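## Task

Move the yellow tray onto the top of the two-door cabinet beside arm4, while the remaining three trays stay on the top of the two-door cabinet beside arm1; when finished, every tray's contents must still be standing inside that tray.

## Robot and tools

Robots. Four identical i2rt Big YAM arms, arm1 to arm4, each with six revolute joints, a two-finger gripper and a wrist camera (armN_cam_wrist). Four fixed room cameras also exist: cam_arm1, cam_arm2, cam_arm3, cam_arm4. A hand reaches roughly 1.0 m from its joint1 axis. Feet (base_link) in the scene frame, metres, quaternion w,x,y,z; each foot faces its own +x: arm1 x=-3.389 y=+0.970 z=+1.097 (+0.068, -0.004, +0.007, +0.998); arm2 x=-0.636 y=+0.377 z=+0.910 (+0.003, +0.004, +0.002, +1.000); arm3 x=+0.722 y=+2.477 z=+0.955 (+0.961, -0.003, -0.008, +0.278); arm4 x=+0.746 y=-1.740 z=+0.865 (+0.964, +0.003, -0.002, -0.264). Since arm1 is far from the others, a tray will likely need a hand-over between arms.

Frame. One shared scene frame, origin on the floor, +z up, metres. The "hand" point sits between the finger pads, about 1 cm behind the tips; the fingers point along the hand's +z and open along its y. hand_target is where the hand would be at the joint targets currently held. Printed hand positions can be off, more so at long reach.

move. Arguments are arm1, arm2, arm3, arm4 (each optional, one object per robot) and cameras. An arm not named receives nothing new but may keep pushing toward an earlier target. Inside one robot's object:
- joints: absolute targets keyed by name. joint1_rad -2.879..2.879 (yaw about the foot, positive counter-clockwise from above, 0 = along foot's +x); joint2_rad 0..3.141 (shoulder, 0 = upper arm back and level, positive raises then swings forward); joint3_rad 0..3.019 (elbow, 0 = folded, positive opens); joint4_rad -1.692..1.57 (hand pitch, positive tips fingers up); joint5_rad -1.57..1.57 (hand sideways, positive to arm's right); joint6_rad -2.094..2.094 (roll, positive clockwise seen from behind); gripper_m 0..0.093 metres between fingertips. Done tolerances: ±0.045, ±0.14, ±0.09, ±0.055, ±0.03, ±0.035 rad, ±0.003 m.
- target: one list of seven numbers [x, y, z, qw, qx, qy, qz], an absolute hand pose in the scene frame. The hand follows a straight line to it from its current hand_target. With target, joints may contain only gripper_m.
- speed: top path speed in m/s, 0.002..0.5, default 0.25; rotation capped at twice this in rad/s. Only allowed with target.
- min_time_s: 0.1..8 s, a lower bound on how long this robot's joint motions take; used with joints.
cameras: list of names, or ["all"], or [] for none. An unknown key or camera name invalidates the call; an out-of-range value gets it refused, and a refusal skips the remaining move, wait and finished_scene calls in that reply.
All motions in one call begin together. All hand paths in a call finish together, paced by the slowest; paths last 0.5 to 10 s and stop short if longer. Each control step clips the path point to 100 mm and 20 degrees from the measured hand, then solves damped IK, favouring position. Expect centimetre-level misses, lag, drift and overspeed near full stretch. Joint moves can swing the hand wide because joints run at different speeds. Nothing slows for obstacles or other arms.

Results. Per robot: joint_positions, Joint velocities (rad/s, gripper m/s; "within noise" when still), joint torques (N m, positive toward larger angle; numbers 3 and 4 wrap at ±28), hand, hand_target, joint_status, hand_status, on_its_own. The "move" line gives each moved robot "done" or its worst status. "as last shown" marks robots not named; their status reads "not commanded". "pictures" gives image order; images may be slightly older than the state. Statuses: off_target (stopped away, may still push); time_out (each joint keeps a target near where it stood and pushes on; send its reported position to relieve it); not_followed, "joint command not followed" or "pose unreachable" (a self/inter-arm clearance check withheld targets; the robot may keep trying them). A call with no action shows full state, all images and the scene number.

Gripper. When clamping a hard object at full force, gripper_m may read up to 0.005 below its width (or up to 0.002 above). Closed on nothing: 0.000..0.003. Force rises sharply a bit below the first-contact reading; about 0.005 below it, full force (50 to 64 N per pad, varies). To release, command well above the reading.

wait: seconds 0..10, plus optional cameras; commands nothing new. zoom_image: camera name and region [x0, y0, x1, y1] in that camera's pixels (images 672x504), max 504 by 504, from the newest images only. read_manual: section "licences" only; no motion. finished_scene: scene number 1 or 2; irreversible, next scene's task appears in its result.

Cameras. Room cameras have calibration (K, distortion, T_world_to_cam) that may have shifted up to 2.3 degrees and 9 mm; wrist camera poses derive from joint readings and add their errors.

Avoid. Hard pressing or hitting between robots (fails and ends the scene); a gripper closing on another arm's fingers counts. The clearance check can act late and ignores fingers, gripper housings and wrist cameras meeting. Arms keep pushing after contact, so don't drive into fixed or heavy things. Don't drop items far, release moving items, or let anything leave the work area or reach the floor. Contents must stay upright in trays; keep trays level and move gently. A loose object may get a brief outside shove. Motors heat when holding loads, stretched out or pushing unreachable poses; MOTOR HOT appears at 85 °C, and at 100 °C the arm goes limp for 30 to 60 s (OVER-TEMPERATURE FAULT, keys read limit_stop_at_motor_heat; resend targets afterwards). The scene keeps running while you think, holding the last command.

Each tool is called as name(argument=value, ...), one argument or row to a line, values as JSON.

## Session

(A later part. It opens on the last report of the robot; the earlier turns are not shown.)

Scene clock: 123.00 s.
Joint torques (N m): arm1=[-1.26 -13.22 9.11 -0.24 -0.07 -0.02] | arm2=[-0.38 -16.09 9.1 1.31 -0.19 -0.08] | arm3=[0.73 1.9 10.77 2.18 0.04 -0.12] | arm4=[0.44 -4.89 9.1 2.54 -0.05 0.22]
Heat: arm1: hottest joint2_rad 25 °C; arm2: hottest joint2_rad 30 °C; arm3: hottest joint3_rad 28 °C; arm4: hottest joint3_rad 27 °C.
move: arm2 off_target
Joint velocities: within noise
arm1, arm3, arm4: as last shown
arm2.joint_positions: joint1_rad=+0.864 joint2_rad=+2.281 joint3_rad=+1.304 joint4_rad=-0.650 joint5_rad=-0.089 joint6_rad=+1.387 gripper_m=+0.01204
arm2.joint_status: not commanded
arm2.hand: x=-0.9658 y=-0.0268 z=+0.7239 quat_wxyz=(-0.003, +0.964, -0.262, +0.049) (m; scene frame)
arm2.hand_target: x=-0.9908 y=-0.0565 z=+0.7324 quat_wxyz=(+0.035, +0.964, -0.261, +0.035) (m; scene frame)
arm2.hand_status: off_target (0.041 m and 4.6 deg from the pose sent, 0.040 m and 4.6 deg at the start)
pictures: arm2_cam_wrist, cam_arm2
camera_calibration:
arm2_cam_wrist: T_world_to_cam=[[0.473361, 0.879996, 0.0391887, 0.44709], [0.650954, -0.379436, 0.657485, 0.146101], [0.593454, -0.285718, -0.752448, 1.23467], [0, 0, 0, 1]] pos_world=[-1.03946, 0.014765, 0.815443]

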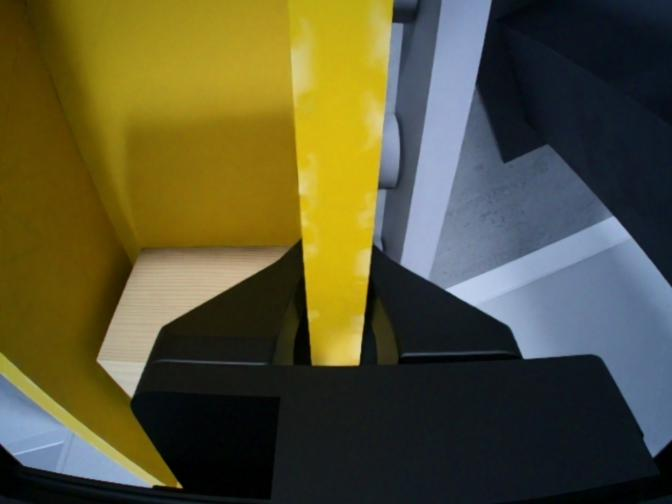

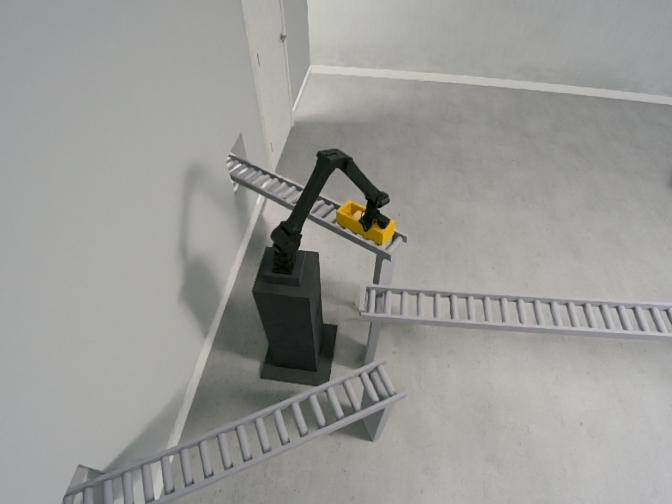

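move(
  arm2={"target":[-0.986,-0.048,0.755,0.035,0.966,-0.262,0.035],"speed":0.1},
)

move(
  arm2={"target":[-0.985,-0.047,0.727,0.035,0.966,-0.262,0.035],"speed":0.1},
  cameras=["cam_arm2","arm2_cam_wrist"],
)

zoom_image(
  camera="cam_arm2",
  region=[310, 150, 430, 270],
)

Scene clock: 124.83 s.
Joint torques (N m): arm1=[-1.26 -13.22 9.1 -0.25 -0.07 -0.02] | arm2=[-0.67 -20.54 5.9 0.64 -0.19 -0.13] | arm3=[0.85 1.85 10.77 2.18 0.05 -0.12] | arm4=[0.44 -4.84 9.1 2.52 -0.05 0.22]
Heat: arm1: hottest joint2_rad 25 °C; arm2: hottest joint2_rad 30 °C; arm3: hottest joint3_rad 28 °C; arm4: hottest joint3_rad 27 °C.
move: arm2 off_target
Joint velocities: within noise
arm1, arm3, arm4: as last shown
arm2.joint_positions: joint1_rad=+0.864 joint2_rad=+2.278 joint3_rad=+1.304 joint4_rad=-0.650 joint5_rad=-0.089 joint6_rad=+1.387 gripper_m=+0.01204
arm2.joint_status: not commanded
arm2.hand: x=-0.9663 y=-0.0274 z=+0.7252 quat_wxyz=(-0.002, +0.964, -0.262, +0.049) (m; scene frame)
arm2.hand_target: x=-0.9854 y=-0.0473 z=+0.7552 quat_wxyz=(+0.035, +0.964, -0.261, +0.035) (m; scene frame)
arm2.hand_status: off_target (0.041 m and 4.5 deg from the pose sent, 0.043 m and 4.6 deg at the start)
pictures: none

Scene clock: 125.80 s.
Joint torques (N m): arm1=[-1.26 -13.22 9.11 -0.24 -0.07 -0.02] | arm2=[-0.67 -16.62 6.31 2.25 -0.19 -0.12] | arm3=[0.97 2.02 10.78 2.14 0.04 -0.12] | arm4=[0.38 -4.84 9.1 2.52 -0.05 0.22]
Heat: arm1: hottest joint2_rad 25 °C; arm2: hottest joint2_rad 30 °C; arm3: hottest joint3_rad 28 °C; arm4: hottest joint3_rad 27 °C.
move: arm2 off_target
Joint velocities: within noise
arm1, arm3, arm4: as last shown
arm2.joint_positions: joint1_rad=+0.864 joint2_rad=+2.279 joint3_rad=+1.304 joint4_rad=-0.647 joint5_rad=-0.089 joint6_rad=+1.387 gripper_m=+0.01204
arm2.joint_status: not commanded
arm2.hand: x=-0.9666 y=-0.0278 z=+0.7248 quat_wxyz=(-0.001, +0.964, -0.262, +0.048) (m; scene frame)
arm2.hand_target: x=-0.9846 y=-0.0464 z=+0.7284 quat_wxyz=(+0.035, +0.964, -0.261, +0.035) (m; scene frame)
arm2.hand_status: off_target (0.027 m and 4.4 deg from the pose sent, 0.027 m and 4.5 deg at the start)
pictures: arm2_cam_wrist, cam_arm2
camera_calibration:
arm2_cam_wrist: T_world_to_cam=[[0.473794, 0.879963, 0.034411, 0.452169], [0.652917, -0.377232, 0.656807, 0.148111], [0.590946, -0.288724, -0.753273, 1.23365], [0, 0, 0, 1]] pos_world=[-1.03996, 0.0141634, 0.816434]

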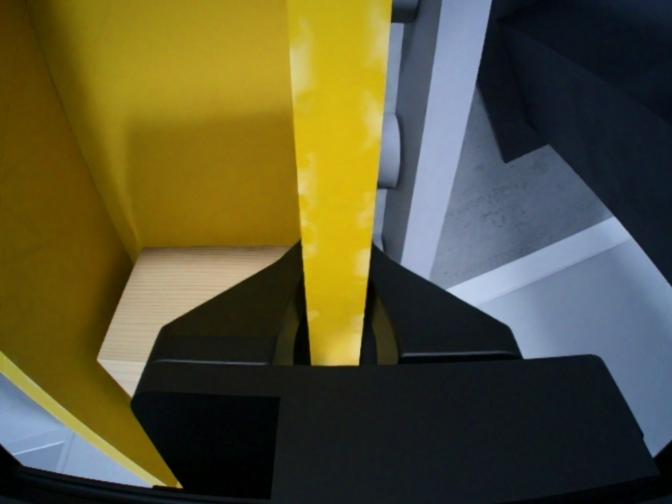

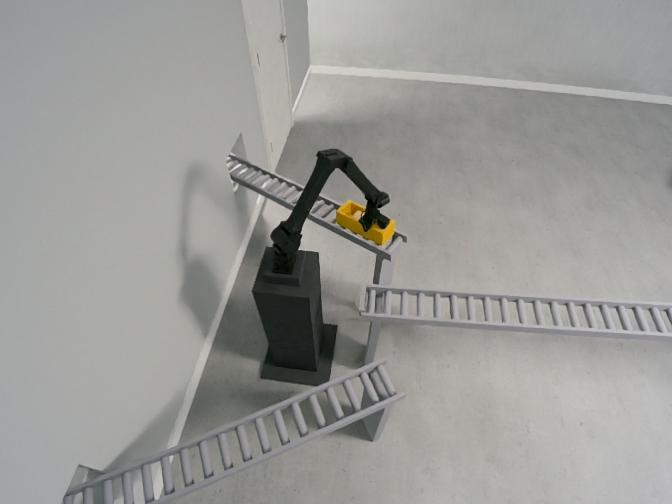

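Scaled by 4.200 from the camera's 672x504 image, which has a finer 960x720 frame.

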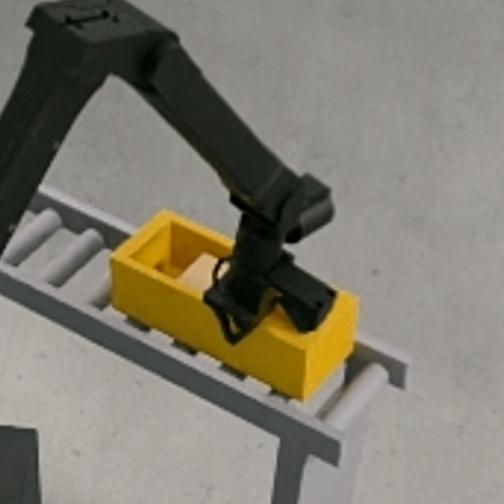

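move(
  arm2={"target":[-0.976,-0.038,0.785,0.03,0.966,-0.262,0.035],"speed":0.1},
)

move(
  arm2={"target":[-0.976,-0.038,0.725,0.02,0.966,-0.262,0.035],"speed":0.1},
  cameras=["cam_arm2","arm2_cam_wrist"],
)

zoom_image(
  camera="cam_arm2",
  region=[310, 150, 430, 270],
)

Scene clock: 127.57 s.
Joint torques (N m): arm1=[-1.26 -13.16 9.11 -0.24 -0.07 -0.02] | arm2=[-0.44 -19.72 5.41 0.17 -0.11 -0.1] | arm3=[0.73 1.96 10.74 2.14 0.05 -0.12] | arm4=[0.44 -4.84 9.09 2.52 -0.05 0.22]
Heat: arm1: hottest joint2_rad 25 °C; arm2: hottest joint2_rad 30 °C; arm3: hottest joint3_rad 28 °C; arm4: hottest joint3_rad 27 °C.
move: arm2 off_target
Joint velocities: within noise
arm1, arm3, arm4: as last shown
arm2.joint_positions: joint1_rad=+0.864 joint2_rad=+2.194 joint3_rad=+1.272 joint4_rad=-0.678 joint5_rad=-0.087 joint6_rad=+1.387 gripper_m=+0.01204
arm2.joint_status: not commanded
arm2.hand: x=-0.9664 y=-0.0272 z=+0.7603 quat_wxyz=(+0.008, +0.964, -0.262, +0.043) (m; scene frame)
arm2.hand_target: x=-0.9757 y=-0.0377 z=+0.7845 quat_wxyz=(+0.030, +0.964, -0.261, +0.035) (m; scene frame)
arm2.hand_status: off_target (0.029 m and 2.7 deg from the pose sent, 0.062 m and 3.8 deg at the start)
pictures: none

Scene clock: 128.73 s.
Joint torques (N m): arm1=[-1.26 -13.22 9.1 -0.24 -0.07 -0.02] | arm2=[-0.21 -16.15 6.94 0.73 0.14 -0.04] | arm3=[0.85 1.85 10.78 2.13 0.05 -0.12] | arm4=[0.44 -4.84 9.1 2.52 -0.05 0.21]
Heat: arm1: hottest joint2_rad 25 °C; arm2: hottest joint2_rad 30 °C; arm3: hottest joint3_rad 29 °C; arm4: hottest joint3_rad 27 °C.
move: arm2 off_target
Joint velocities: within noise
arm1, arm3, arm4: as last shown
arm2.joint_positions: joint1_rad=+0.864 joint2_rad=+2.271 joint3_rad=+1.274 joint4_rad=-0.614 joint5_rad=-0.086 joint6_rad=+1.384 gripper_m=+0.01204
arm2.joint_status: not commanded
arm2.hand: x=-0.9627 y=-0.0227 z=+0.7222 quat_wxyz=(+0.003, +0.965, -0.260, +0.044) (m; scene frame)
arm2.hand_target: x=-0.9756 y=-0.0377 z=+0.7257 quat_wxyz=(+0.020, +0.964, -0.262, +0.035) (m; scene frame)
arm2.hand_status: off_target (0.020 m and 2.2 deg from the pose sent, 0.038 m and 1.6 deg at the start)
pictures: arm2_cam_wrist, cam_arm2
camera_calibration:
arm2_cam_wrist: T_world_to_cam=[[0.470957, 0.881816, 0.0244988, 0.450408], [0.660618, -0.370953, 0.652669, 0.159766], [0.584622, -0.291195, -0.757247, 1.22763], [0, 0, 0, 1]] pos_world=[-1.03537, 0.0195682, 0.814309]

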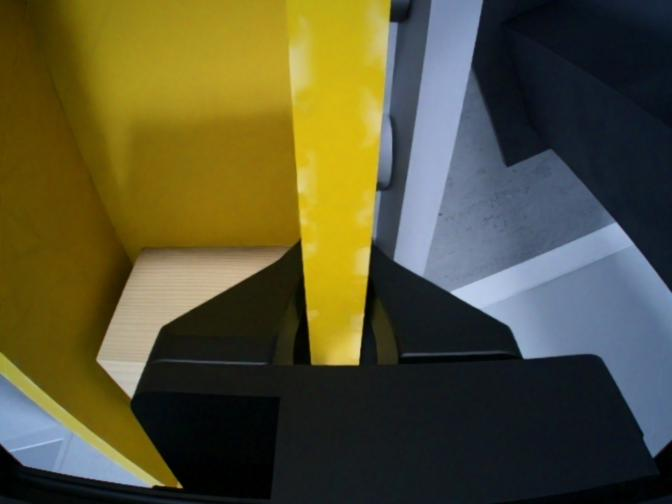

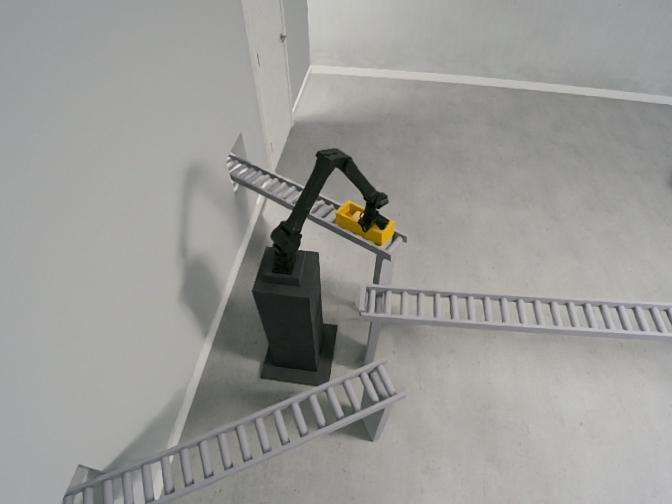

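Scaled by 4.200 from the camera's 672x504 image, which has a finer 960x720 frame.

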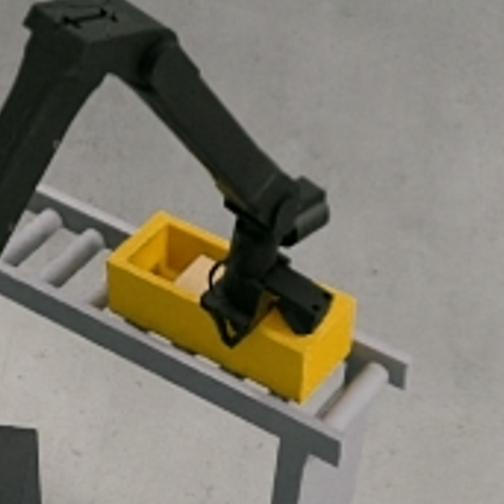

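move(
  arm2={"joints":{"gripper_m":0.035}},
)

move(
  arm2={"target":[-0.970,-0.028,0.90,0,0.966,-0.259,0],"speed":0.4},
  cameras=["cam_arm2","arm2_cam_wrist"],
)

Scene clock: 129.70 s.
Joint torques (N m): arm1=[-1.26 -13.22 9.1 -0.24 -0.07 -0.02] | arm2=[-0.21 -16.15 6.94 0.66 0.14 -0.04] | arm3=[0.91 1.9 10.78 2.13 0.03 -0.12] | arm4=[0.38 -4.84 9.1 2.54 -0.05 0.22]
Heat: arm1: hottest joint2_rad 25 °C; arm2: hottest joint2_rad 30 °C; arm3: hottest joint3_rad 29 °C; arm4: hottest joint3_rad 27 °C.
move: arm2 done
Joint velocities: within noise
arm1, arm3, arm4: as last shown
arm2.joint_positions: joint1_rad=+0.864 joint2_rad=+2.271 joint3_rad=+1.274 joint4_rad=-0.611 joint5_rad=-0.086 joint6_rad=+1.384 gripper_m=+0.03488
arm2.joint_status: all done
arm2.hand: x=-0.9631 y=-0.0231 z=+0.7222 quat_wxyz=(+0.004, +0.965, -0.260, +0.044) (m; scene frame)
arm2.hand_target: x=-0.9756 y=-0.0377 z=+0.7257 quat_wxyz=(+0.020, +0.964, -0.262, +0.035) (m; scene frame)
arm2.hand_status: not commanded
pictures: none

Scene clock: 131.03 s.
Joint torques (N m): arm1=[-1.26 -13.22 9.11 -0.24 -0.07 -0.02] | arm2=[0.38 -14.39 8.34 0.09 0.23 -0.01] | arm3=[0.91 1.9 10.71 2.15 0.05 -0.11] | arm4=[0.44 -4.84 9.1 2.52 -0.05 0.21]
Heat: arm1: hottest joint2_rad 25 °C; arm2: hottest joint2_rad 30 °C; arm3: hottest joint3_rad 29 °C; arm4: hottest joint3_rad 27 °C.
move: arm2 done
Joint velocities: within noise
arm1, arm3, arm4: as last shown
arm2.joint_positions: joint1_rad=+0.878 joint2_rad=+1.922 joint3_rad=+1.274 joint4_rad=-0.935 joint5_rad=-0.007 joint6_rad=+1.396 gripper_m=+0.03495
arm2.joint_status: not commanded
arm2.hand: x=-0.9675 y=-0.0195 z=+0.8979 quat_wxyz=(-0.001, +0.966, -0.259, +0.003) (m; scene frame)
arm2.hand_target: x=-0.9699 y=-0.0279 z=+0.9000 quat_wxyz=(+0.000, +0.966, -0.259, +0.000) (m; scene frame)
arm2.hand_status: done (0.009 m and 0.4 deg from the pose sent, 0.178 m and 5.0 deg at the start; pose on its path clipped on 5 of 40 steps)
pictures: arm2_cam_wrist, cam_arm2
camera_calibration:
arm2_cam_wrist: T_world_to_cam=[[0.469068, 0.883033, 0.0150865, 0.452169], [0.710163, -0.387285, 0.587944, 0.155164], [0.525017, -0.265072, -0.808761, 1.35349], [0, 0, 0, 1]] pos_world=[-1.0329, 0.0195858, 0.996601]

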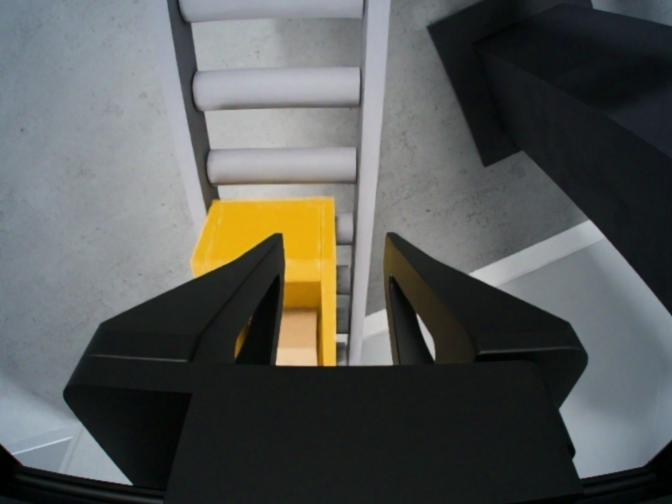

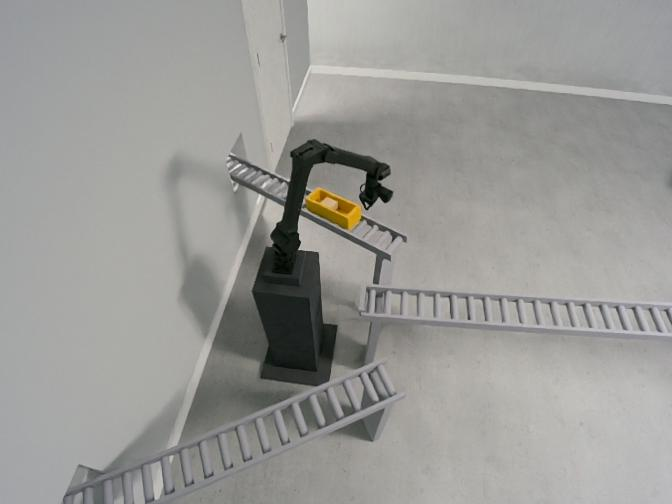

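move(
  arm4={"joints":{"joint1_rad":1.5,"joint2_rad":1.5,"joint3_rad":1.6,"joint4_rad":-1.5,"joint6_rad":-1.6,"gripper_m":0.05},"min_time_s":2},
  arm2={"target":[-0.93,0.1,1.15,0,0.966,-0.259,0]},
  cameras=["cam_arm2"],
)

move(
  arm4={"target":[1.05,-1.27,0.85,0,0.966,-0.259,0]},
  cameras=["cam_arm4","arm4_cam_wrist","cam_arm2"],
)

Scene clock: 136.83 s.
Joint torques (N m): arm1=[-1.26 -13.22 9.11 -0.24 -0.07 -0.02] | arm2=[-0.79 -9.93 12.51 -0.02 0.17 -0.19] | arm3=[0.85 1.85 10.78 2.14 0.05 -0.12] | arm4=[-2.14 -11.4 9.83 1.01 -0.13 0.03]
Heat: arm1: hottest joint2_rad 25 °C; arm2: hottest joint2_rad 30 °C; arm3: hottest joint3_rad 29 °C; arm4: hottest joint3_rad 27 °C.
move: arm2 off_target; arm4 done
Joint velocities: within noise
arm1.joint_positions: joint1_rad=+1.733 joint2_rad=+2.013 joint3_rad=+1.319 joint4_rad=-0.878 joint5_rad=+0.011 joint6_rad=+1.576 gripper_m=+0.02995
arm1.joint_status: not commanded
arm1.hand: x=-3.3768 y=+0.4310 z=+1.0566 quat_wxyz=(+0.007, +1.000, +0.010, -0.002) (m; scene frame)
arm1.hand_target: x=-3.3850 y=+0.4282 z=+1.0501 quat_wxyz=(+0.000, +1.000, +0.000, +0.000) (m; scene frame)
arm1.hand_status: not commanded
arm2.joint_positions: joint1_rad=+0.767 joint2_rad=+1.407 joint3_rad=+1.262 joint4_rad=-1.490 joint5_rad=-0.004 joint6_rad=+1.287 gripper_m=+0.03495
arm2.joint_status: not commanded
arm2.hand: x=-0.9156 y=+0.1096 z=+1.1255 quat_wxyz=(-0.024, +0.965, -0.260, +0.015) (m; scene frame)
arm2.hand_target: x=-0.9290 y=+0.1010 z=+1.1500 quat_wxyz=(+0.000, +0.966, -0.259, +0.000) (m; scene frame)
arm2.hand_status: off_target (0.030 m and 3.2 deg from the pose sent, 0.281 m and 0.4 deg at the start)
arm3.joint_positions: joint1_rad=-0.869 joint2_rad=+0.639 joint3_rad=+1.368 joint4_rad=-1.495 joint5_rad=-0.125 joint6_rad=+0.677 gripper_m=+0.09396
arm3.joint_status: not commanded
arm3.hand: x=+0.9311 y=+2.4316 z=+1.4532 quat_wxyz=(-0.381, -0.410, -0.818, -0.131) (m; scene frame)
arm3.hand_target: x=+0.9299 y=+2.4320 z=+1.4659 quat_wxyz=(-0.395, -0.406, -0.813, -0.133) (m; scene frame)
arm3.hand_status: not commanded
arm4.joint_positions: joint1_rad=+1.516 joint2_rad=+1.493 joint3_rad=+1.600 joint4_rad=-1.511 joint5_rad=+0.000 joint6_rad=-1.589 gripper_m=+0.05009
arm4.joint_status: all done
arm4.hand: x=+1.0123 y=-1.3415 z=+1.1778 quat_wxyz=(-0.082, +0.956, -0.281, +0.026) (m; scene frame)
arm4.hand_target: x=+1.0204 y=-1.3425 z=+1.1751 quat_wxyz=(-0.084, +0.955, -0.283, +0.027) (m; scene frame)
arm4.hand_status: not commanded
pictures: cam_arm2

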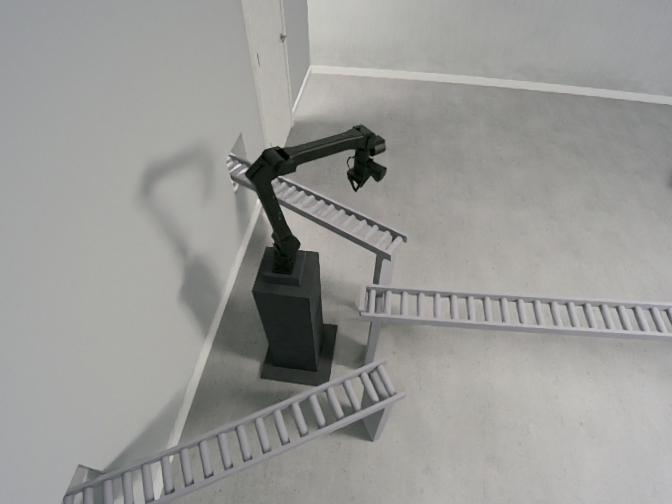

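Scene clock: 139.00 s.
Joint torques (N m): arm1=[-1.26 -13.16 9.11 -0.24 -0.07 -0.02] | arm2=[-0.79 -9.93 12.51 -0.02 0.17 -0.18] | arm3=[1.03 1.73 10.78 2.14 0.05 -0.12] | arm4=[0.73 -16.38 10.89 0.46 -0.11 -0.01]
Heat: arm1: hottest joint2_rad 25 °C; arm2: hottest joint2_rad 30 °C; arm3: hottest joint3_rad 29 °C; arm4: hottest joint3_rad 27 °C.
move: arm4 off_target
Joint velocities: within noise
arm1, arm2, arm3: as last shown
arm4.joint_positions: joint1_rad=+1.516 joint2_rad=+2.006 joint3_rad=+1.379 joint4_rad=-0.989 joint5_rad=+0.000 joint6_rad=-1.611 gripper_m=+0.05009
arm4.joint_status: not commanded
arm4.hand: x=+1.0470 y=-1.2904 z=+0.8417 quat_wxyz=(+0.019, +0.962, -0.271, -0.006) (m; scene frame)
arm4.hand_target: x=+1.0495 y=-1.2704 z=+0.8506 quat_wxyz=(+0.000, +0.966, -0.259, +0.000) (m; scene frame)
arm4.hand_status: off_target (0.022 m and 2.7 deg from the pose sent, 0.338 m and 10.3 deg at the start)
pictures: arm4_cam_wrist, cam_arm2, cam_arm4
camera_calibration:
arm4_cam_wrist: T_world_to_cam=[[0.524403, 0.850583, -0.0388677, 0.580683], [0.699921, -0.404623, 0.58855, -1.74772], [0.484884, -0.335842, -0.807526, -0.135939], [0, 0, 0, 1]] pos_world=[0.984671, -1.24674, 0.941418]

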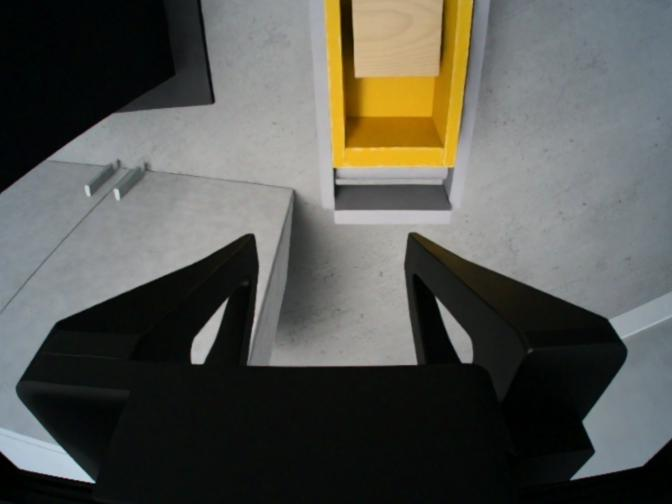

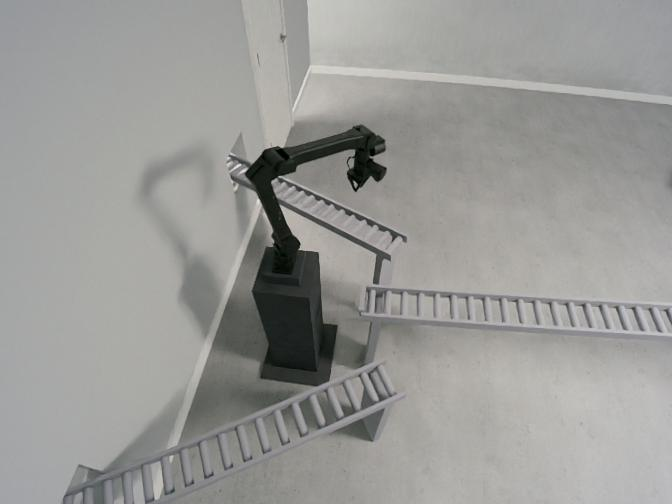

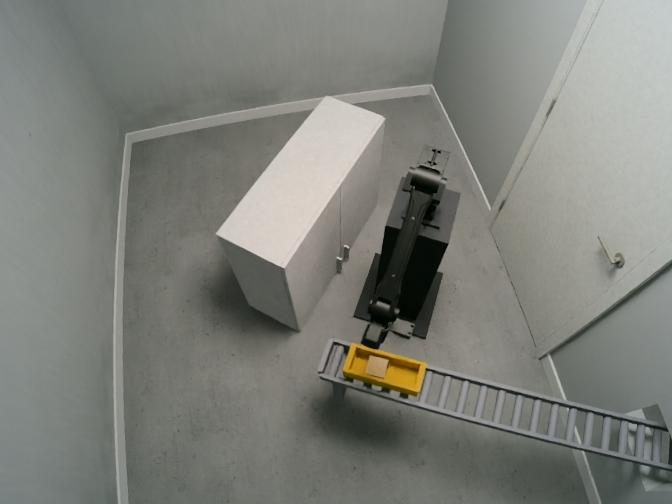

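move(
  arm4={"target":[1.045,-1.265,0.75,0,0.966,-0.259,0]},
  cameras=["cam_arm4","arm4_cam_wrist"],
)

zoom_image(
  camera="arm4_cam_wrist",
  region=[230, 0, 530, 300],
)

Scene clock: 141.17 s.
Joint torques (N m): arm1=[-1.26 -13.22 9.1 -0.24 -0.07 -0.02] | arm2=[-0.73 -9.99 12.49 -0.01 0.17 -0.18] | arm3=[0.91 1.85 10.77 2.18 0.04 -0.12] | arm4=[0.62 -17.14 7.71 0.54 -0.12 0.13]
Heat: arm1: hottest joint2_rad 25 °C; arm2: hottest joint3_rad 31 °C; arm3: hottest joint3_rad 29 °C; arm4: hottest joint4_rad 27 °C.
move: arm4 off_target
Joint velocities: within noise
arm1, arm2, arm3: as last shown
arm4.joint_positions: joint1_rad=+1.529 joint2_rad=+2.174 joint3_rad=+1.375 joint4_rad=-0.791 joint5_rad=+0.000 joint6_rad=-1.611 gripper_m=+0.05009
arm4.joint_status: not commanded
arm4.hand: x=+1.0488 y=-1.2751 z=+0.7508 quat_wxyz=(+0.006, +0.964, -0.265, -0.001) (m; scene frame)
arm4.hand_target: x=+1.0449 y=-1.2650 z=+0.7501 quat_wxyz=(+0.000, +0.966, -0.259, +0.000) (m; scene frame)
arm4.hand_status: off_target (0.011 m and 1.0 deg from the pose sent, 0.095 m and 2.7 deg at the start)
pictures: arm4_cam_wrist, cam_arm4
camera_calibration:
arm4_cam_wrist: T_world_to_cam=[[0.513383, 0.858073, -0.0121914, 0.564211], [0.696645, -0.408421, 0.589812, -1.69165], [0.501123, -0.311293, -0.807448, -0.190846], [0, 0, 0, 1]] pos_world=[0.984457, -1.23445, 0.850535]

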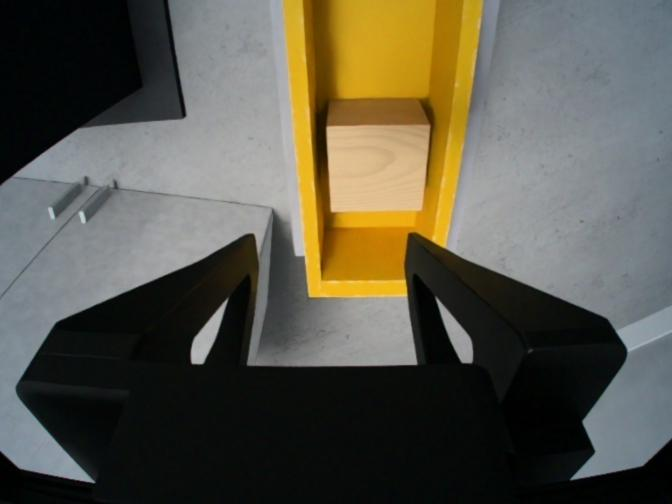

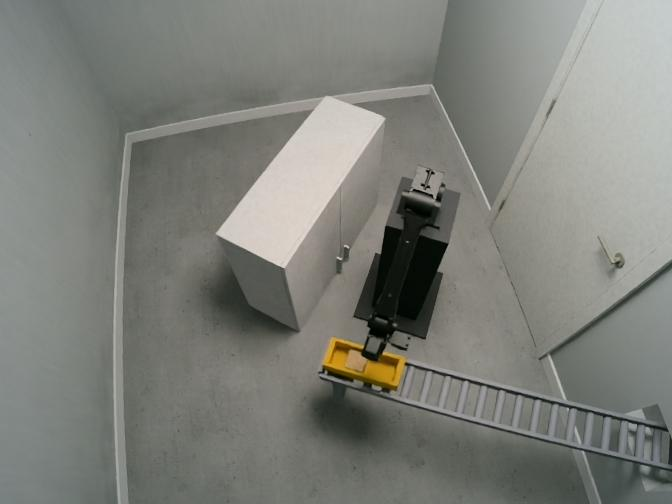

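Scaled by 1.680 from the camera's 672x504 image, which has a finer 960x720 frame.

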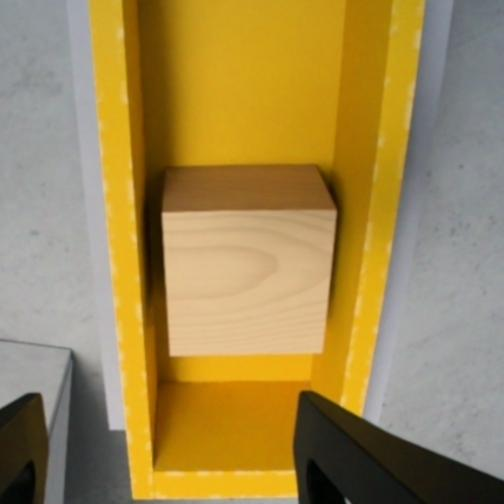

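move(
  arm4={"target":[1.022,-1.267,0.645,0,0.9677,-0.252,0],"speed":0.15},
  cameras=["arm4_cam_wrist"],
)

zoom_image(
  camera="arm4_cam_wrist",
  region=[180, 50, 500, 370],
)

Scene clock: 143.90 s.
Joint torques (N m): arm1=[-1.26 -13.22 9.1 -0.24 -0.07 -0.02] | arm2=[-0.79 -9.99 12.51 -0.01 0.17 -0.18] | arm3=[0.73 1.73 10.78 2.13 0.05 -0.13] | arm4=[0.44 -16.32 6.41 0.55 -0.12 0.2]
Heat: arm1: hottest joint2_rad 25 °C; arm2: hottest joint3_rad 31 °C; arm3: hottest joint3_rad 29 °C; arm4: hottest joint4_rad 27 °C.
move: arm4 done
Joint velocities: within noise
arm1, arm2, arm3: as last shown
arm4.joint_positions: joint1_rad=+1.565 joint2_rad=+2.355 joint3_rad=+1.360 joint4_rad=-0.588 joint5_rad=+0.000 joint6_rad=-1.599 gripper_m=+0.05009
arm4.joint_status: not commanded
arm4.hand: x=+1.0263 y=-1.2743 z=+0.6506 quat_wxyz=(+0.003, +0.967, -0.253, +0.000) (m; scene frame)
arm4.hand_target: x=+1.0219 y=-1.2672 z=+0.6452 quat_wxyz=(+0.000, +0.968, -0.252, +0.000) (m; scene frame)
arm4.hand_status: done (0.010 m and 0.4 deg from the pose sent, 0.109 m and 1.7 deg at the start)
pictures: arm4_cam_wrist
camera_calibration:
arm4_cam_wrist: T_world_to_cam=[[0.492641, 0.870216, -0.00538488, 0.606281], [0.704002, -0.394893, 0.590288, -1.60711], [0.511552, -0.294591, -0.807174, -0.249862], [0, 0, 0, 1]] pos_world=[0.960546, -1.23584, 0.750239]

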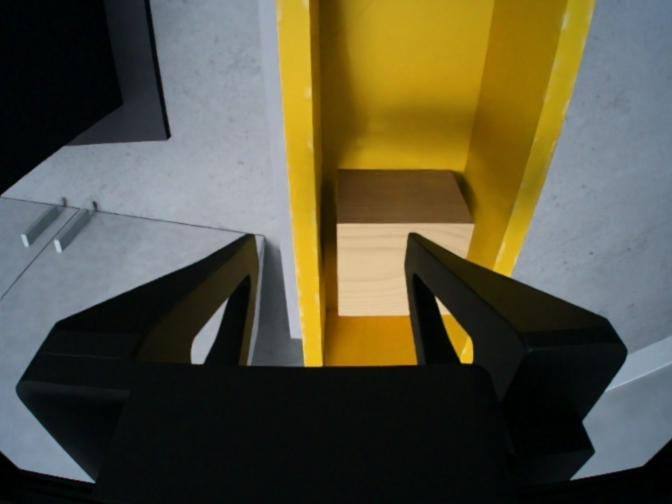

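Scaled by 1.575 from the camera's 672x504 image, which has a finer 960x720 frame.

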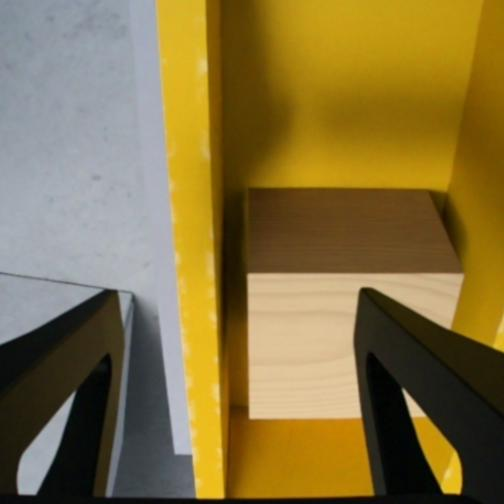

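move(
  arm4={"target":[1.015,-1.278,0.60,0,0.9677,-0.252,0],"speed":0.12},
  cameras=["arm4_cam_wrist"],
)

zoom_image(
  camera="arm4_cam_wrist",
  region=[180, 50, 500, 370],
)

Scene clock: 145.77 s.
Joint torques (N m): arm1=[-1.26 -13.22 9.11 -0.24 -0.07 -0.02] | arm2=[-0.79 -9.93 12.51 -0.01 0.17 -0.19] | arm3=[0.79 1.9 10.8 2.13 0.05 -0.12] | arm4=[0.5 -16.5 5.08 0.57 -0.12 0.22]
Heat: arm1: hottest joint2_rad 25 °C; arm2: hottest joint3_rad 32 °C; arm3: hottest joint3_rad 29 °C; arm4: hottest joint4_rad 27 °C.
move: arm4 off_target
Joint velocities: within noise
arm1, arm2, arm3: as last shown
arm4.joint_positions: joint1_rad=+1.565 joint2_rad=+2.439 joint3_rad=+1.360 joint4_rad=-0.497 joint5_rad=+0.000 joint6_rad=-1.598 gripper_m=+0.05009
arm4.joint_status: not commanded
arm4.hand: x=+1.0222 y=-1.2813 z=+0.6072 quat_wxyz=(+0.000, +0.967, -0.254, +0.001) (m; scene frame)
arm4.hand_target: x=+1.0150 y=-1.2783 z=+0.6001 quat_wxyz=(+0.000, +0.968, -0.252, +0.000) (m; scene frame)
arm4.hand_status: off_target (0.011 m and 0.3 deg from the pose sent, 0.052 m and 0.4 deg at the start)
pictures: arm4_cam_wrist
camera_calibration:
arm4_cam_wrist: T_world_to_cam=[[0.493647, 0.869659, 0.00226451, 0.607773], [0.701213, -0.399569, 0.590461, -1.58467], [0.514405, -0.289892, -0.807063, -0.281842], [0, 0, 0, 1]] pos_world=[0.956144, -1.24344, 0.706843]

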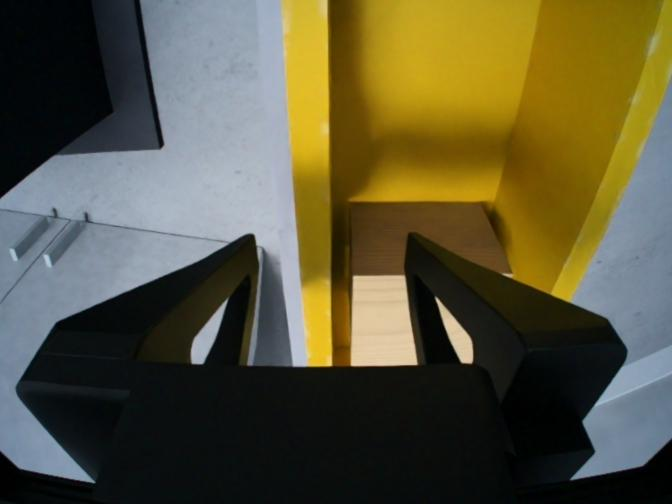

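Scaled by 1.575 from the camera's 672x504 image, which has a finer 960x720 frame.

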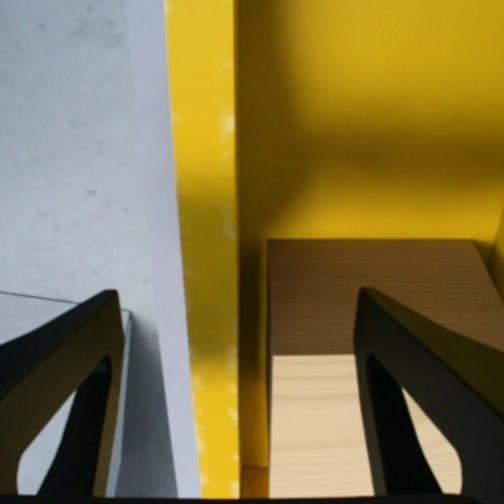

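move(
  arm4={"target":[1.010,-1.287,0.555,0,0.9677,-0.252,0],"speed":0.12},
  cameras=["arm4_cam_wrist"],
)

zoom_image(
  camera="arm4_cam_wrist",
  region=[180, 50, 500, 370],
)

Scene clock: 147.23 s.
Joint torques (N m): arm1=[-1.26 -13.22 9.11 -0.24 -0.07 -0.02] | arm2=[-0.79 -9.99 12.51 -0.02 0.17 -0.18] | arm3=[0.91 1.9 10.77 2.14 0.06 -0.12] | arm4=[0.5 -16.91 5.59 0.54 -0.13 0.21]
Heat: arm1: hottest joint2_rad 25 °C; arm2: hottest joint3_rad 32 °C; arm3: hottest joint3_rad 29 °C; arm4: hottest joint4_rad 27 °C.
move: arm4 off_target
Joint velocities: within noise
arm1, arm2, arm3: as last shown
arm4.joint_positions: joint1_rad=+1.565 joint2_rad=+2.535 joint3_rad=+1.361 joint4_rad=-0.419 joint5_rad=+0.000 joint6_rad=-1.598 gripper_m=+0.05009
arm4.joint_status: not commanded
arm4.hand: x=+1.0121 y=-1.2983 z=+0.5588 quat_wxyz=(+0.008, +0.967, -0.254, -0.001) (m; scene frame)
arm4.hand_target: x=+1.0099 y=-1.2872 z=+0.5553 quat_wxyz=(+0.000, +0.968, -0.252, +0.000) (m; scene frame)
arm4.hand_status: off_target (0.012 m and 0.9 deg from the pose sent, 0.054 m and 0.3 deg at the start)
pictures: arm4_cam_wrist
camera_calibration:
arm4_cam_wrist: T_world_to_cam=[[0.493613, 0.869554, -0.0148879, 0.637138], [0.706424, -0.390908, 0.590047, -1.54957], [0.507258, -0.301772, -0.807231, -0.328619], [0, 0, 0, 1]] pos_world=[0.946849, -1.25893, 0.658533]

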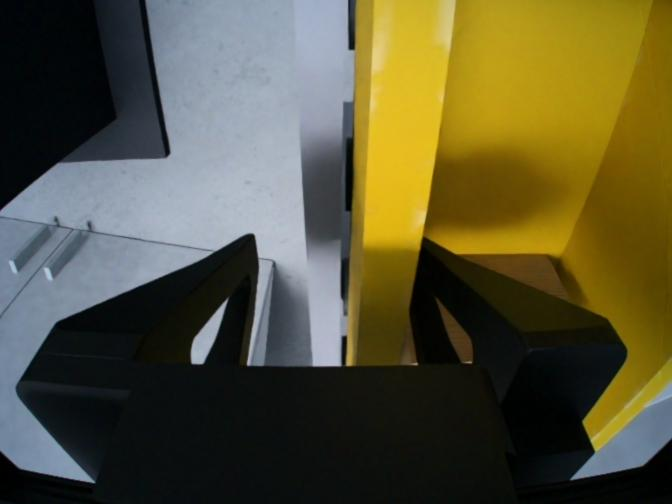

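Scaled by 1.575 from the camera's 672x504 image, which has a finer 960x720 frame.

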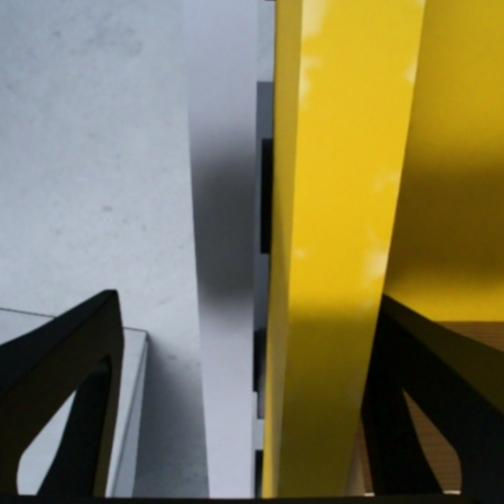

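move(
  arm4={"target":[1.018,-1.274,0.565,0,0.9677,-0.252,0],"speed":0.12},
)

move(
  arm4={"joints":{"gripper_m":0.003}},
  cameras=["arm4_cam_wrist","cam_arm4"],
)

Scene clock: 148.83 s.
Joint torques (N m): arm1=[-1.26 -13.22 9.1 -0.24 -0.07 -0.02] | arm2=[-0.85 -9.93 12.51 -0.01 0.17 -0.18] | arm3=[0.91 1.9 10.71 2.18 0.04 -0.13] | arm4=[0.5 -17.73 6.06 -0.2 -0.12 0.21]
Heat: arm1: hottest joint2_rad 25 °C; arm2: hottest joint3_rad 32 °C; arm3: hottest joint3_rad 29 °C; arm4: hottest joint4_rad 27 °C.
move: arm4 off_target
Joint velocities: within noise
arm1, arm2, arm3: as last shown
arm4.joint_positions: joint1_rad=+1.565 joint2_rad=+2.535 joint3_rad=+1.400 joint4_rad=-0.449 joint5_rad=+0.000 joint6_rad=-1.598 gripper_m=+0.05009
arm4.joint_status: not commanded
arm4.hand: x=+1.0202 y=-1.2848 z=+0.5649 quat_wxyz=(+0.004, +0.967, -0.254, +0.000) (m; scene frame)
arm4.hand_target: x=+1.0179 y=-1.2742 z=+0.5652 quat_wxyz=(+0.000, +0.968, -0.252, +0.000) (m; scene frame)
arm4.hand_status: off_target (0.011 m and 0.5 deg from the pose sent, 0.026 m and 0.9 deg at the start)
pictures: none

Scene clock: 149.53 s.
Joint torques (N m): arm1=[-1.26 -13.22 9.11 -0.24 -0.07 -0.02] | arm2=[-0.79 -9.99 12.49 -0.01 0.17 -0.19] | arm3=[0.97 1.96 10.8 2.13 0.04 -0.12] | arm4=[0.44 -17.61 6.08 0.01 -0.08 0.18]
Heat: arm1: hottest joint2_rad 25 °C; arm2: hottest joint3_rad 32 °C; arm3: hottest joint3_rad 29 °C; arm4: hottest joint4_rad 27 °C.
move: arm4 off_target
Joint velocities: within noise
arm1, arm2, arm3: as last shown
arm4.joint_positions: joint1_rad=+1.565 joint2_rad=+2.533 joint3_rad=+1.400 joint4_rad=-0.453 joint5_rad=-0.001 joint6_rad=-1.595 gripper_m=+0.01106
arm4.joint_status: gripper_m off_target (ended at +0.01108, target +0.00300)
arm4.hand: x=+1.0197 y=-1.2851 z=+0.5657 quat_wxyz=(+0.005, +0.967, -0.255, -0.001) (m; scene frame)
arm4.hand_target: x=+1.0179 y=-1.2742 z=+0.5651 quat_wxyz=(+0.000, +0.968, -0.252, +0.000) (m; scene frame)
arm4.hand_status: not commanded
pictures: arm4_cam_wrist, cam_arm4
camera_calibration:
arm4_cam_wrist: T_world_to_cam=[[0.495983, 0.868284, -0.00911986, 0.61468], [0.704193, -0.396061, 0.589277, -1.55779], [0.508048, -0.298694, -0.807879, -0.319528], [0, 0, 0, 1]] pos_world=[0.954449, -1.24614, 0.665436]

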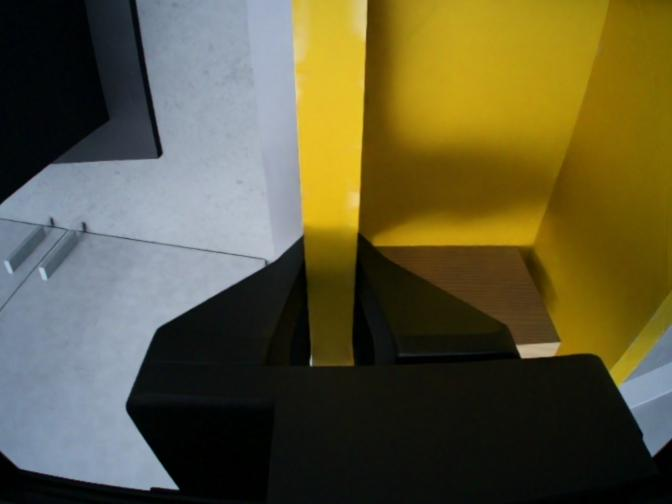

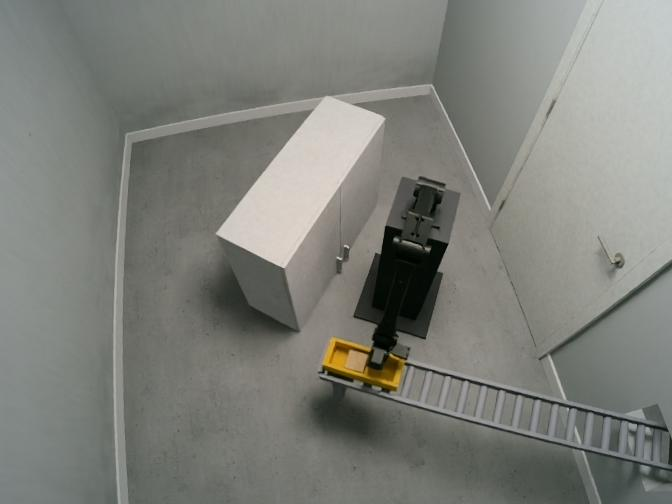

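move(
  arm4={"target":[1.018,-1.27,0.70,0,0.9677,-0.252,0],"speed":0.12},
)

move(
  arm4={"target":[1.0,-1.30,1.05,0,0.9677,-0.252,0],"speed":0.25},
)

move(
  arm4={"joints":{"joint1_rad":-0.01,"joint6_rad":-1.46},"min_time_s":3},
  cameras=["cam_arm4","arm4_cam_wrist"],
)

zoom_image(
  camera="cam_arm4",
  region=[190, 60, 470, 320],
)

Scene clock: 152.27 s.
Joint torques (N m): arm1=[-1.26 -13.22 9.11 -0.24 -0.07 -0.02] | arm2=[-0.79 -9.93 12.51 -0.01 0.17 -0.18] | arm3=[0.91 1.96 10.77 2.21 0.05 -0.12] | arm4=[0.67 -19.84 6.16 -0.08 0.11 0.22]
Heat: arm1: hottest joint2_rad 25 °C; arm2: hottest joint3_rad 32 °C; arm3: hottest joint3_rad 29 °C; arm4: hottest joint4_rad 27 °C.
move: arm4 off_target
Joint velocities: within noise
arm1.joint_positions: joint1_rad=+1.733 joint2_rad=+2.013 joint3_rad=+1.319 joint4_rad=-0.878 joint5_rad=+0.011 joint6_rad=+1.576 gripper_m=+0.02995
arm1.joint_status: not commanded
arm1.hand: x=-3.3768 y=+0.4310 z=+1.0566 quat_wxyz=(+0.007, +1.000, +0.010, -0.002) (m; scene frame)
arm1.hand_target: x=-3.3850 y=+0.4282 z=+1.0501 quat_wxyz=(+0.000, +1.000, +0.000, +0.000) (m; scene frame)
arm1.hand_status: not commanded
arm2.joint_positions: joint1_rad=+0.767 joint2_rad=+1.407 joint3_rad=+1.262 joint4_rad=-1.490 joint5_rad=-0.004 joint6_rad=+1.287 gripper_m=+0.03495
arm2.joint_status: not commanded
arm2.hand: x=-0.9156 y=+0.1096 z=+1.1255 quat_wxyz=(-0.024, +0.965, -0.260, +0.015) (m; scene frame)
arm2.hand_target: x=-0.9290 y=+0.1010 z=+1.1500 quat_wxyz=(+0.000, +0.966, -0.259, +0.000) (m; scene frame)
arm2.hand_status: not commanded
arm3.joint_positions: joint1_rad=-0.869 joint2_rad=+0.639 joint3_rad=+1.368 joint4_rad=-1.495 joint5_rad=-0.125 joint6_rad=+0.677 gripper_m=+0.09396
arm3.joint_status: not commanded
arm3.hand: x=+0.9311 y=+2.4316 z=+1.4532 quat_wxyz=(-0.381, -0.410, -0.818, -0.131) (m; scene frame)
arm3.hand_target: x=+0.9299 y=+2.4320 z=+1.4659 quat_wxyz=(-0.395, -0.406, -0.813, -0.133) (m; scene frame)
arm3.hand_status: not commanded
arm4.joint_positions: joint1_rad=+1.565 joint2_rad=+2.279 joint3_rad=+1.320 joint4_rad=-0.653 joint5_rad=-0.007 joint6_rad=-1.597 gripper_m=+0.01106
arm4.joint_status: not commanded
arm4.hand: x=+1.0178 y=-1.2852 z=+0.6817 quat_wxyz=(+0.016, +0.967, -0.254, -0.008) (m; scene frame)
arm4.hand_target: x=+1.0177 y=-1.2702 z=+0.6997 quat_wxyz=(+0.000, +0.968, -0.252, +0.000) (m; scene frame)
arm4.hand_status: off_target (0.024 m and 2.1 deg from the pose sent, 0.135 m and 0.7 deg at the start)
pictures: none

Scene clock: 154.53 s.
Joint torques (N m): arm1=[-1.26 -13.27 9.1 -0.24 -0.07 -0.02] | arm2=[-0.79 -9.99 12.51 -0.02 0.17 -0.19] | arm3=[0.79 1.9 10.78 2.15 0.05 -0.11] | arm4=[0.67 -14.51 14.74 -0.21 0.1 0.21]
Heat: arm1: hottest joint2_rad 25 °C; arm2: hottest joint3_rad 33 °C; arm3: hottest joint3_rad 29 °C; arm4: hottest joint4_rad 27 °C.
move: arm4 off_target
Joint velocities: within noise
arm1, arm2, arm3: as last shown
arm4.joint_positions: joint1_rad=+1.565 joint2_rad=+1.698 joint3_rad=+1.442 joint4_rad=-1.390 joint5_rad=-0.007 joint6_rad=-1.597 gripper_m=+0.01106
arm4.joint_status: not commanded
arm4.hand: x=+0.9954 y=-1.3214 z=+1.0220 quat_wxyz=(+0.032, +0.967, -0.254, -0.012) (m; scene frame)
arm4.hand_target: x=+0.9989 y=-1.3015 z=+1.0502 quat_wxyz=(+0.000, +0.968, -0.252, +0.000) (m; scene frame)
arm4.hand_status: off_target (0.036 m and 3.9 deg from the pose sent, 0.369 m and 2.1 deg at the start)
pictures: none

Scene clock: 158.10 s.
Joint torques (N m): arm1=[-1.26 -13.22 9.1 -0.24 -0.07 -0.02] | arm2=[-0.79 -9.99 12.51 -0.01 0.17 -0.19] | arm3=[0.91 1.96 10.78 2.15 0.03 -0.11] | arm4=[-0.21 -14.8 14.75 -0.21 0.15 0.21]
Heat: arm1: hottest joint2_rad 25 °C; arm2: hottest joint3_rad 33 °C; arm3: hottest joint3_rad 29 °C; arm4: hottest joint3_rad 27 °C.
move: arm4 done
Joint velocities: within noise
arm1, arm2, arm3: as last shown
arm4.joint_positions: joint1_rad=-0.014 joint2_rad=+1.698 joint3_rad=+1.442 joint4_rad=-1.390 joint5_rad=-0.009 joint6_rad=-1.470 gripper_m=+0.01106
arm4.joint_status: all done
arm4.hand: x=+1.1621 y=-1.9943 z=+1.0199 quat_wxyz=(+0.013, +0.444, -0.895, -0.035) (m; scene frame)
arm4.hand_target: x=+1.1787 y=-2.0036 z=+1.0480 quat_wxyz=(-0.003, +0.442, -0.897, -0.004) (m; scene frame)
arm4.hand_status: not commanded
pictures: arm4_cam_wrist, cam_arm4
camera_calibration:
arm4_cam_wrist: T_world_to_cam=[[0.792749, -0.605184, -0.0728115, -2.05452], [-0.458981, -0.671258, 0.582022, -1.39632], [-0.401106, -0.427978, -0.809907, 0.564136], [0, 0, 0, 1]] pos_world=[1.21411, -1.93922, 1.12]

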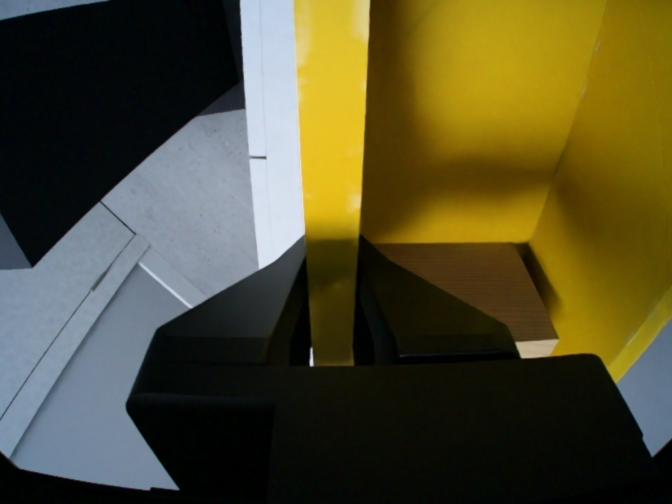

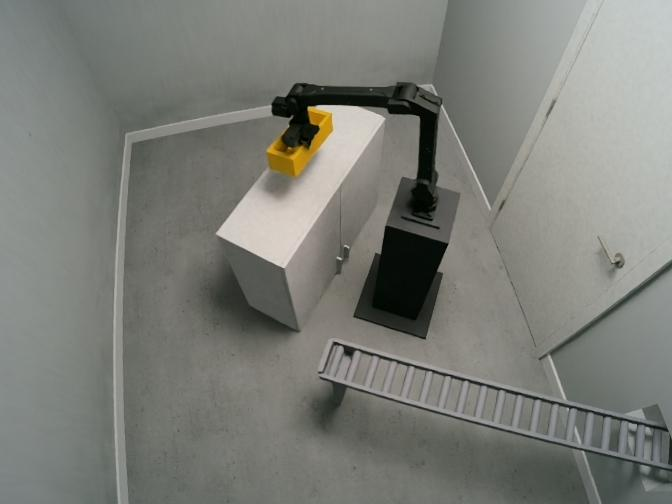

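Scaled by 1.800 from the camera's 672x504 image, which has a finer 960x720 frame.

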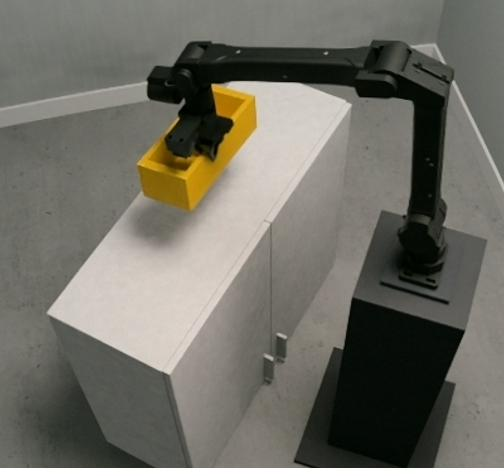

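move(
  arm4={"target":[1.172,-2.0,0.91,-0.016,0.442,-0.897,0.02],"speed":0.2},
  cameras=["cam_arm4","arm4_cam_wrist"],
)

zoom_image(
  camera="cam_arm4",
  region=[190, 60, 470, 320],
)

Scene clock: 160.03 s.
Joint torques (N m): arm1=[-1.26 -13.22 9.13 -0.24 -0.07 -0.02] | arm2=[-0.79 -9.93 12.51 -0.01 0.18 -0.18] | arm3=[0.85 1.79 10.8 2.13 0.04 -0.13] | arm4=[-0.32 -15.44 9.43 0.81 0.26 0.19]
Heat: arm1: hottest joint2_rad 25 °C; arm2: hottest joint3_rad 33 °C; arm3: hottest joint3_rad 29 °C; arm4: hottest joint3_rad 27 °C.
move: arm4 off_target
Joint velocities: within noise
arm1, arm2, arm3: as last shown
arm4.joint_positions: joint1_rad=-0.014 joint2_rad=+1.782 joint3_rad=+1.201 joint4_rad=-0.992 joint5_rad=-0.008 joint6_rad=-1.470 gripper_m=+0.01106
arm4.joint_status: not commanded
arm4.hand: x=+1.1611 y=-1.9929 z=+0.8952 quat_wxyz=(-0.006, +0.445, -0.896, -0.004) (m; scene frame)
arm4.hand_target: x=+1.1716 y=-1.9998 z=+0.9102 quat_wxyz=(-0.016, +0.442, -0.897, +0.020) (m; scene frame)
arm4.hand_status: off_target (0.020 m and 3.0 deg from the pose sent, 0.111 m and 7.1 deg at the start)
pictures: arm4_cam_wrist, cam_arm4
camera_calibration:
arm4_cam_wrist: T_world_to_cam=[[0.794772, -0.606908, -0.000371928, -2.13258], [-0.495215, -0.648859, 0.577705, -1.23264], [-0.350855, -0.45896, -0.816245, 0.348823], [0, 0, 0, 1]] pos_world=[1.20688, -1.934, 0.996037]

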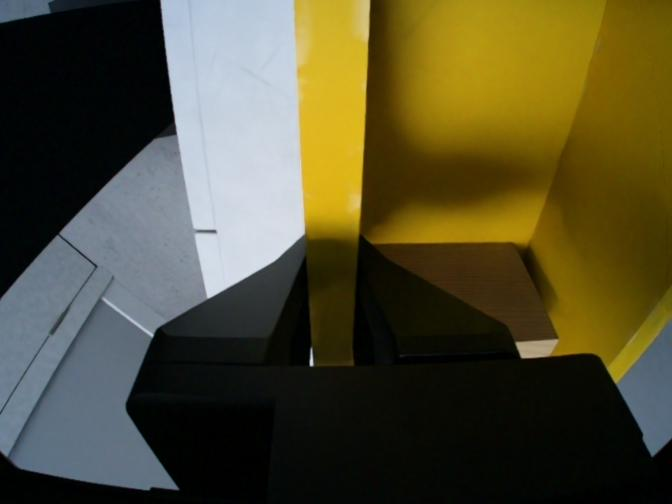

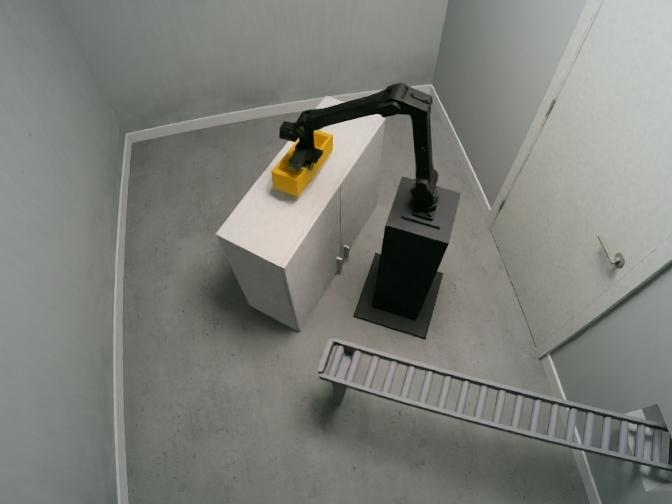

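Scaled by 1.800 from the camera's 672x504 image, which has a finer 960x720 frame.

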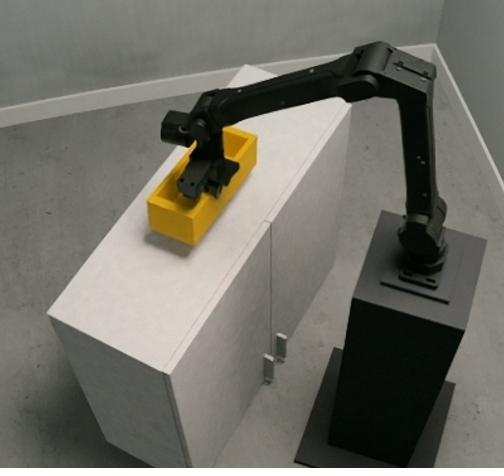

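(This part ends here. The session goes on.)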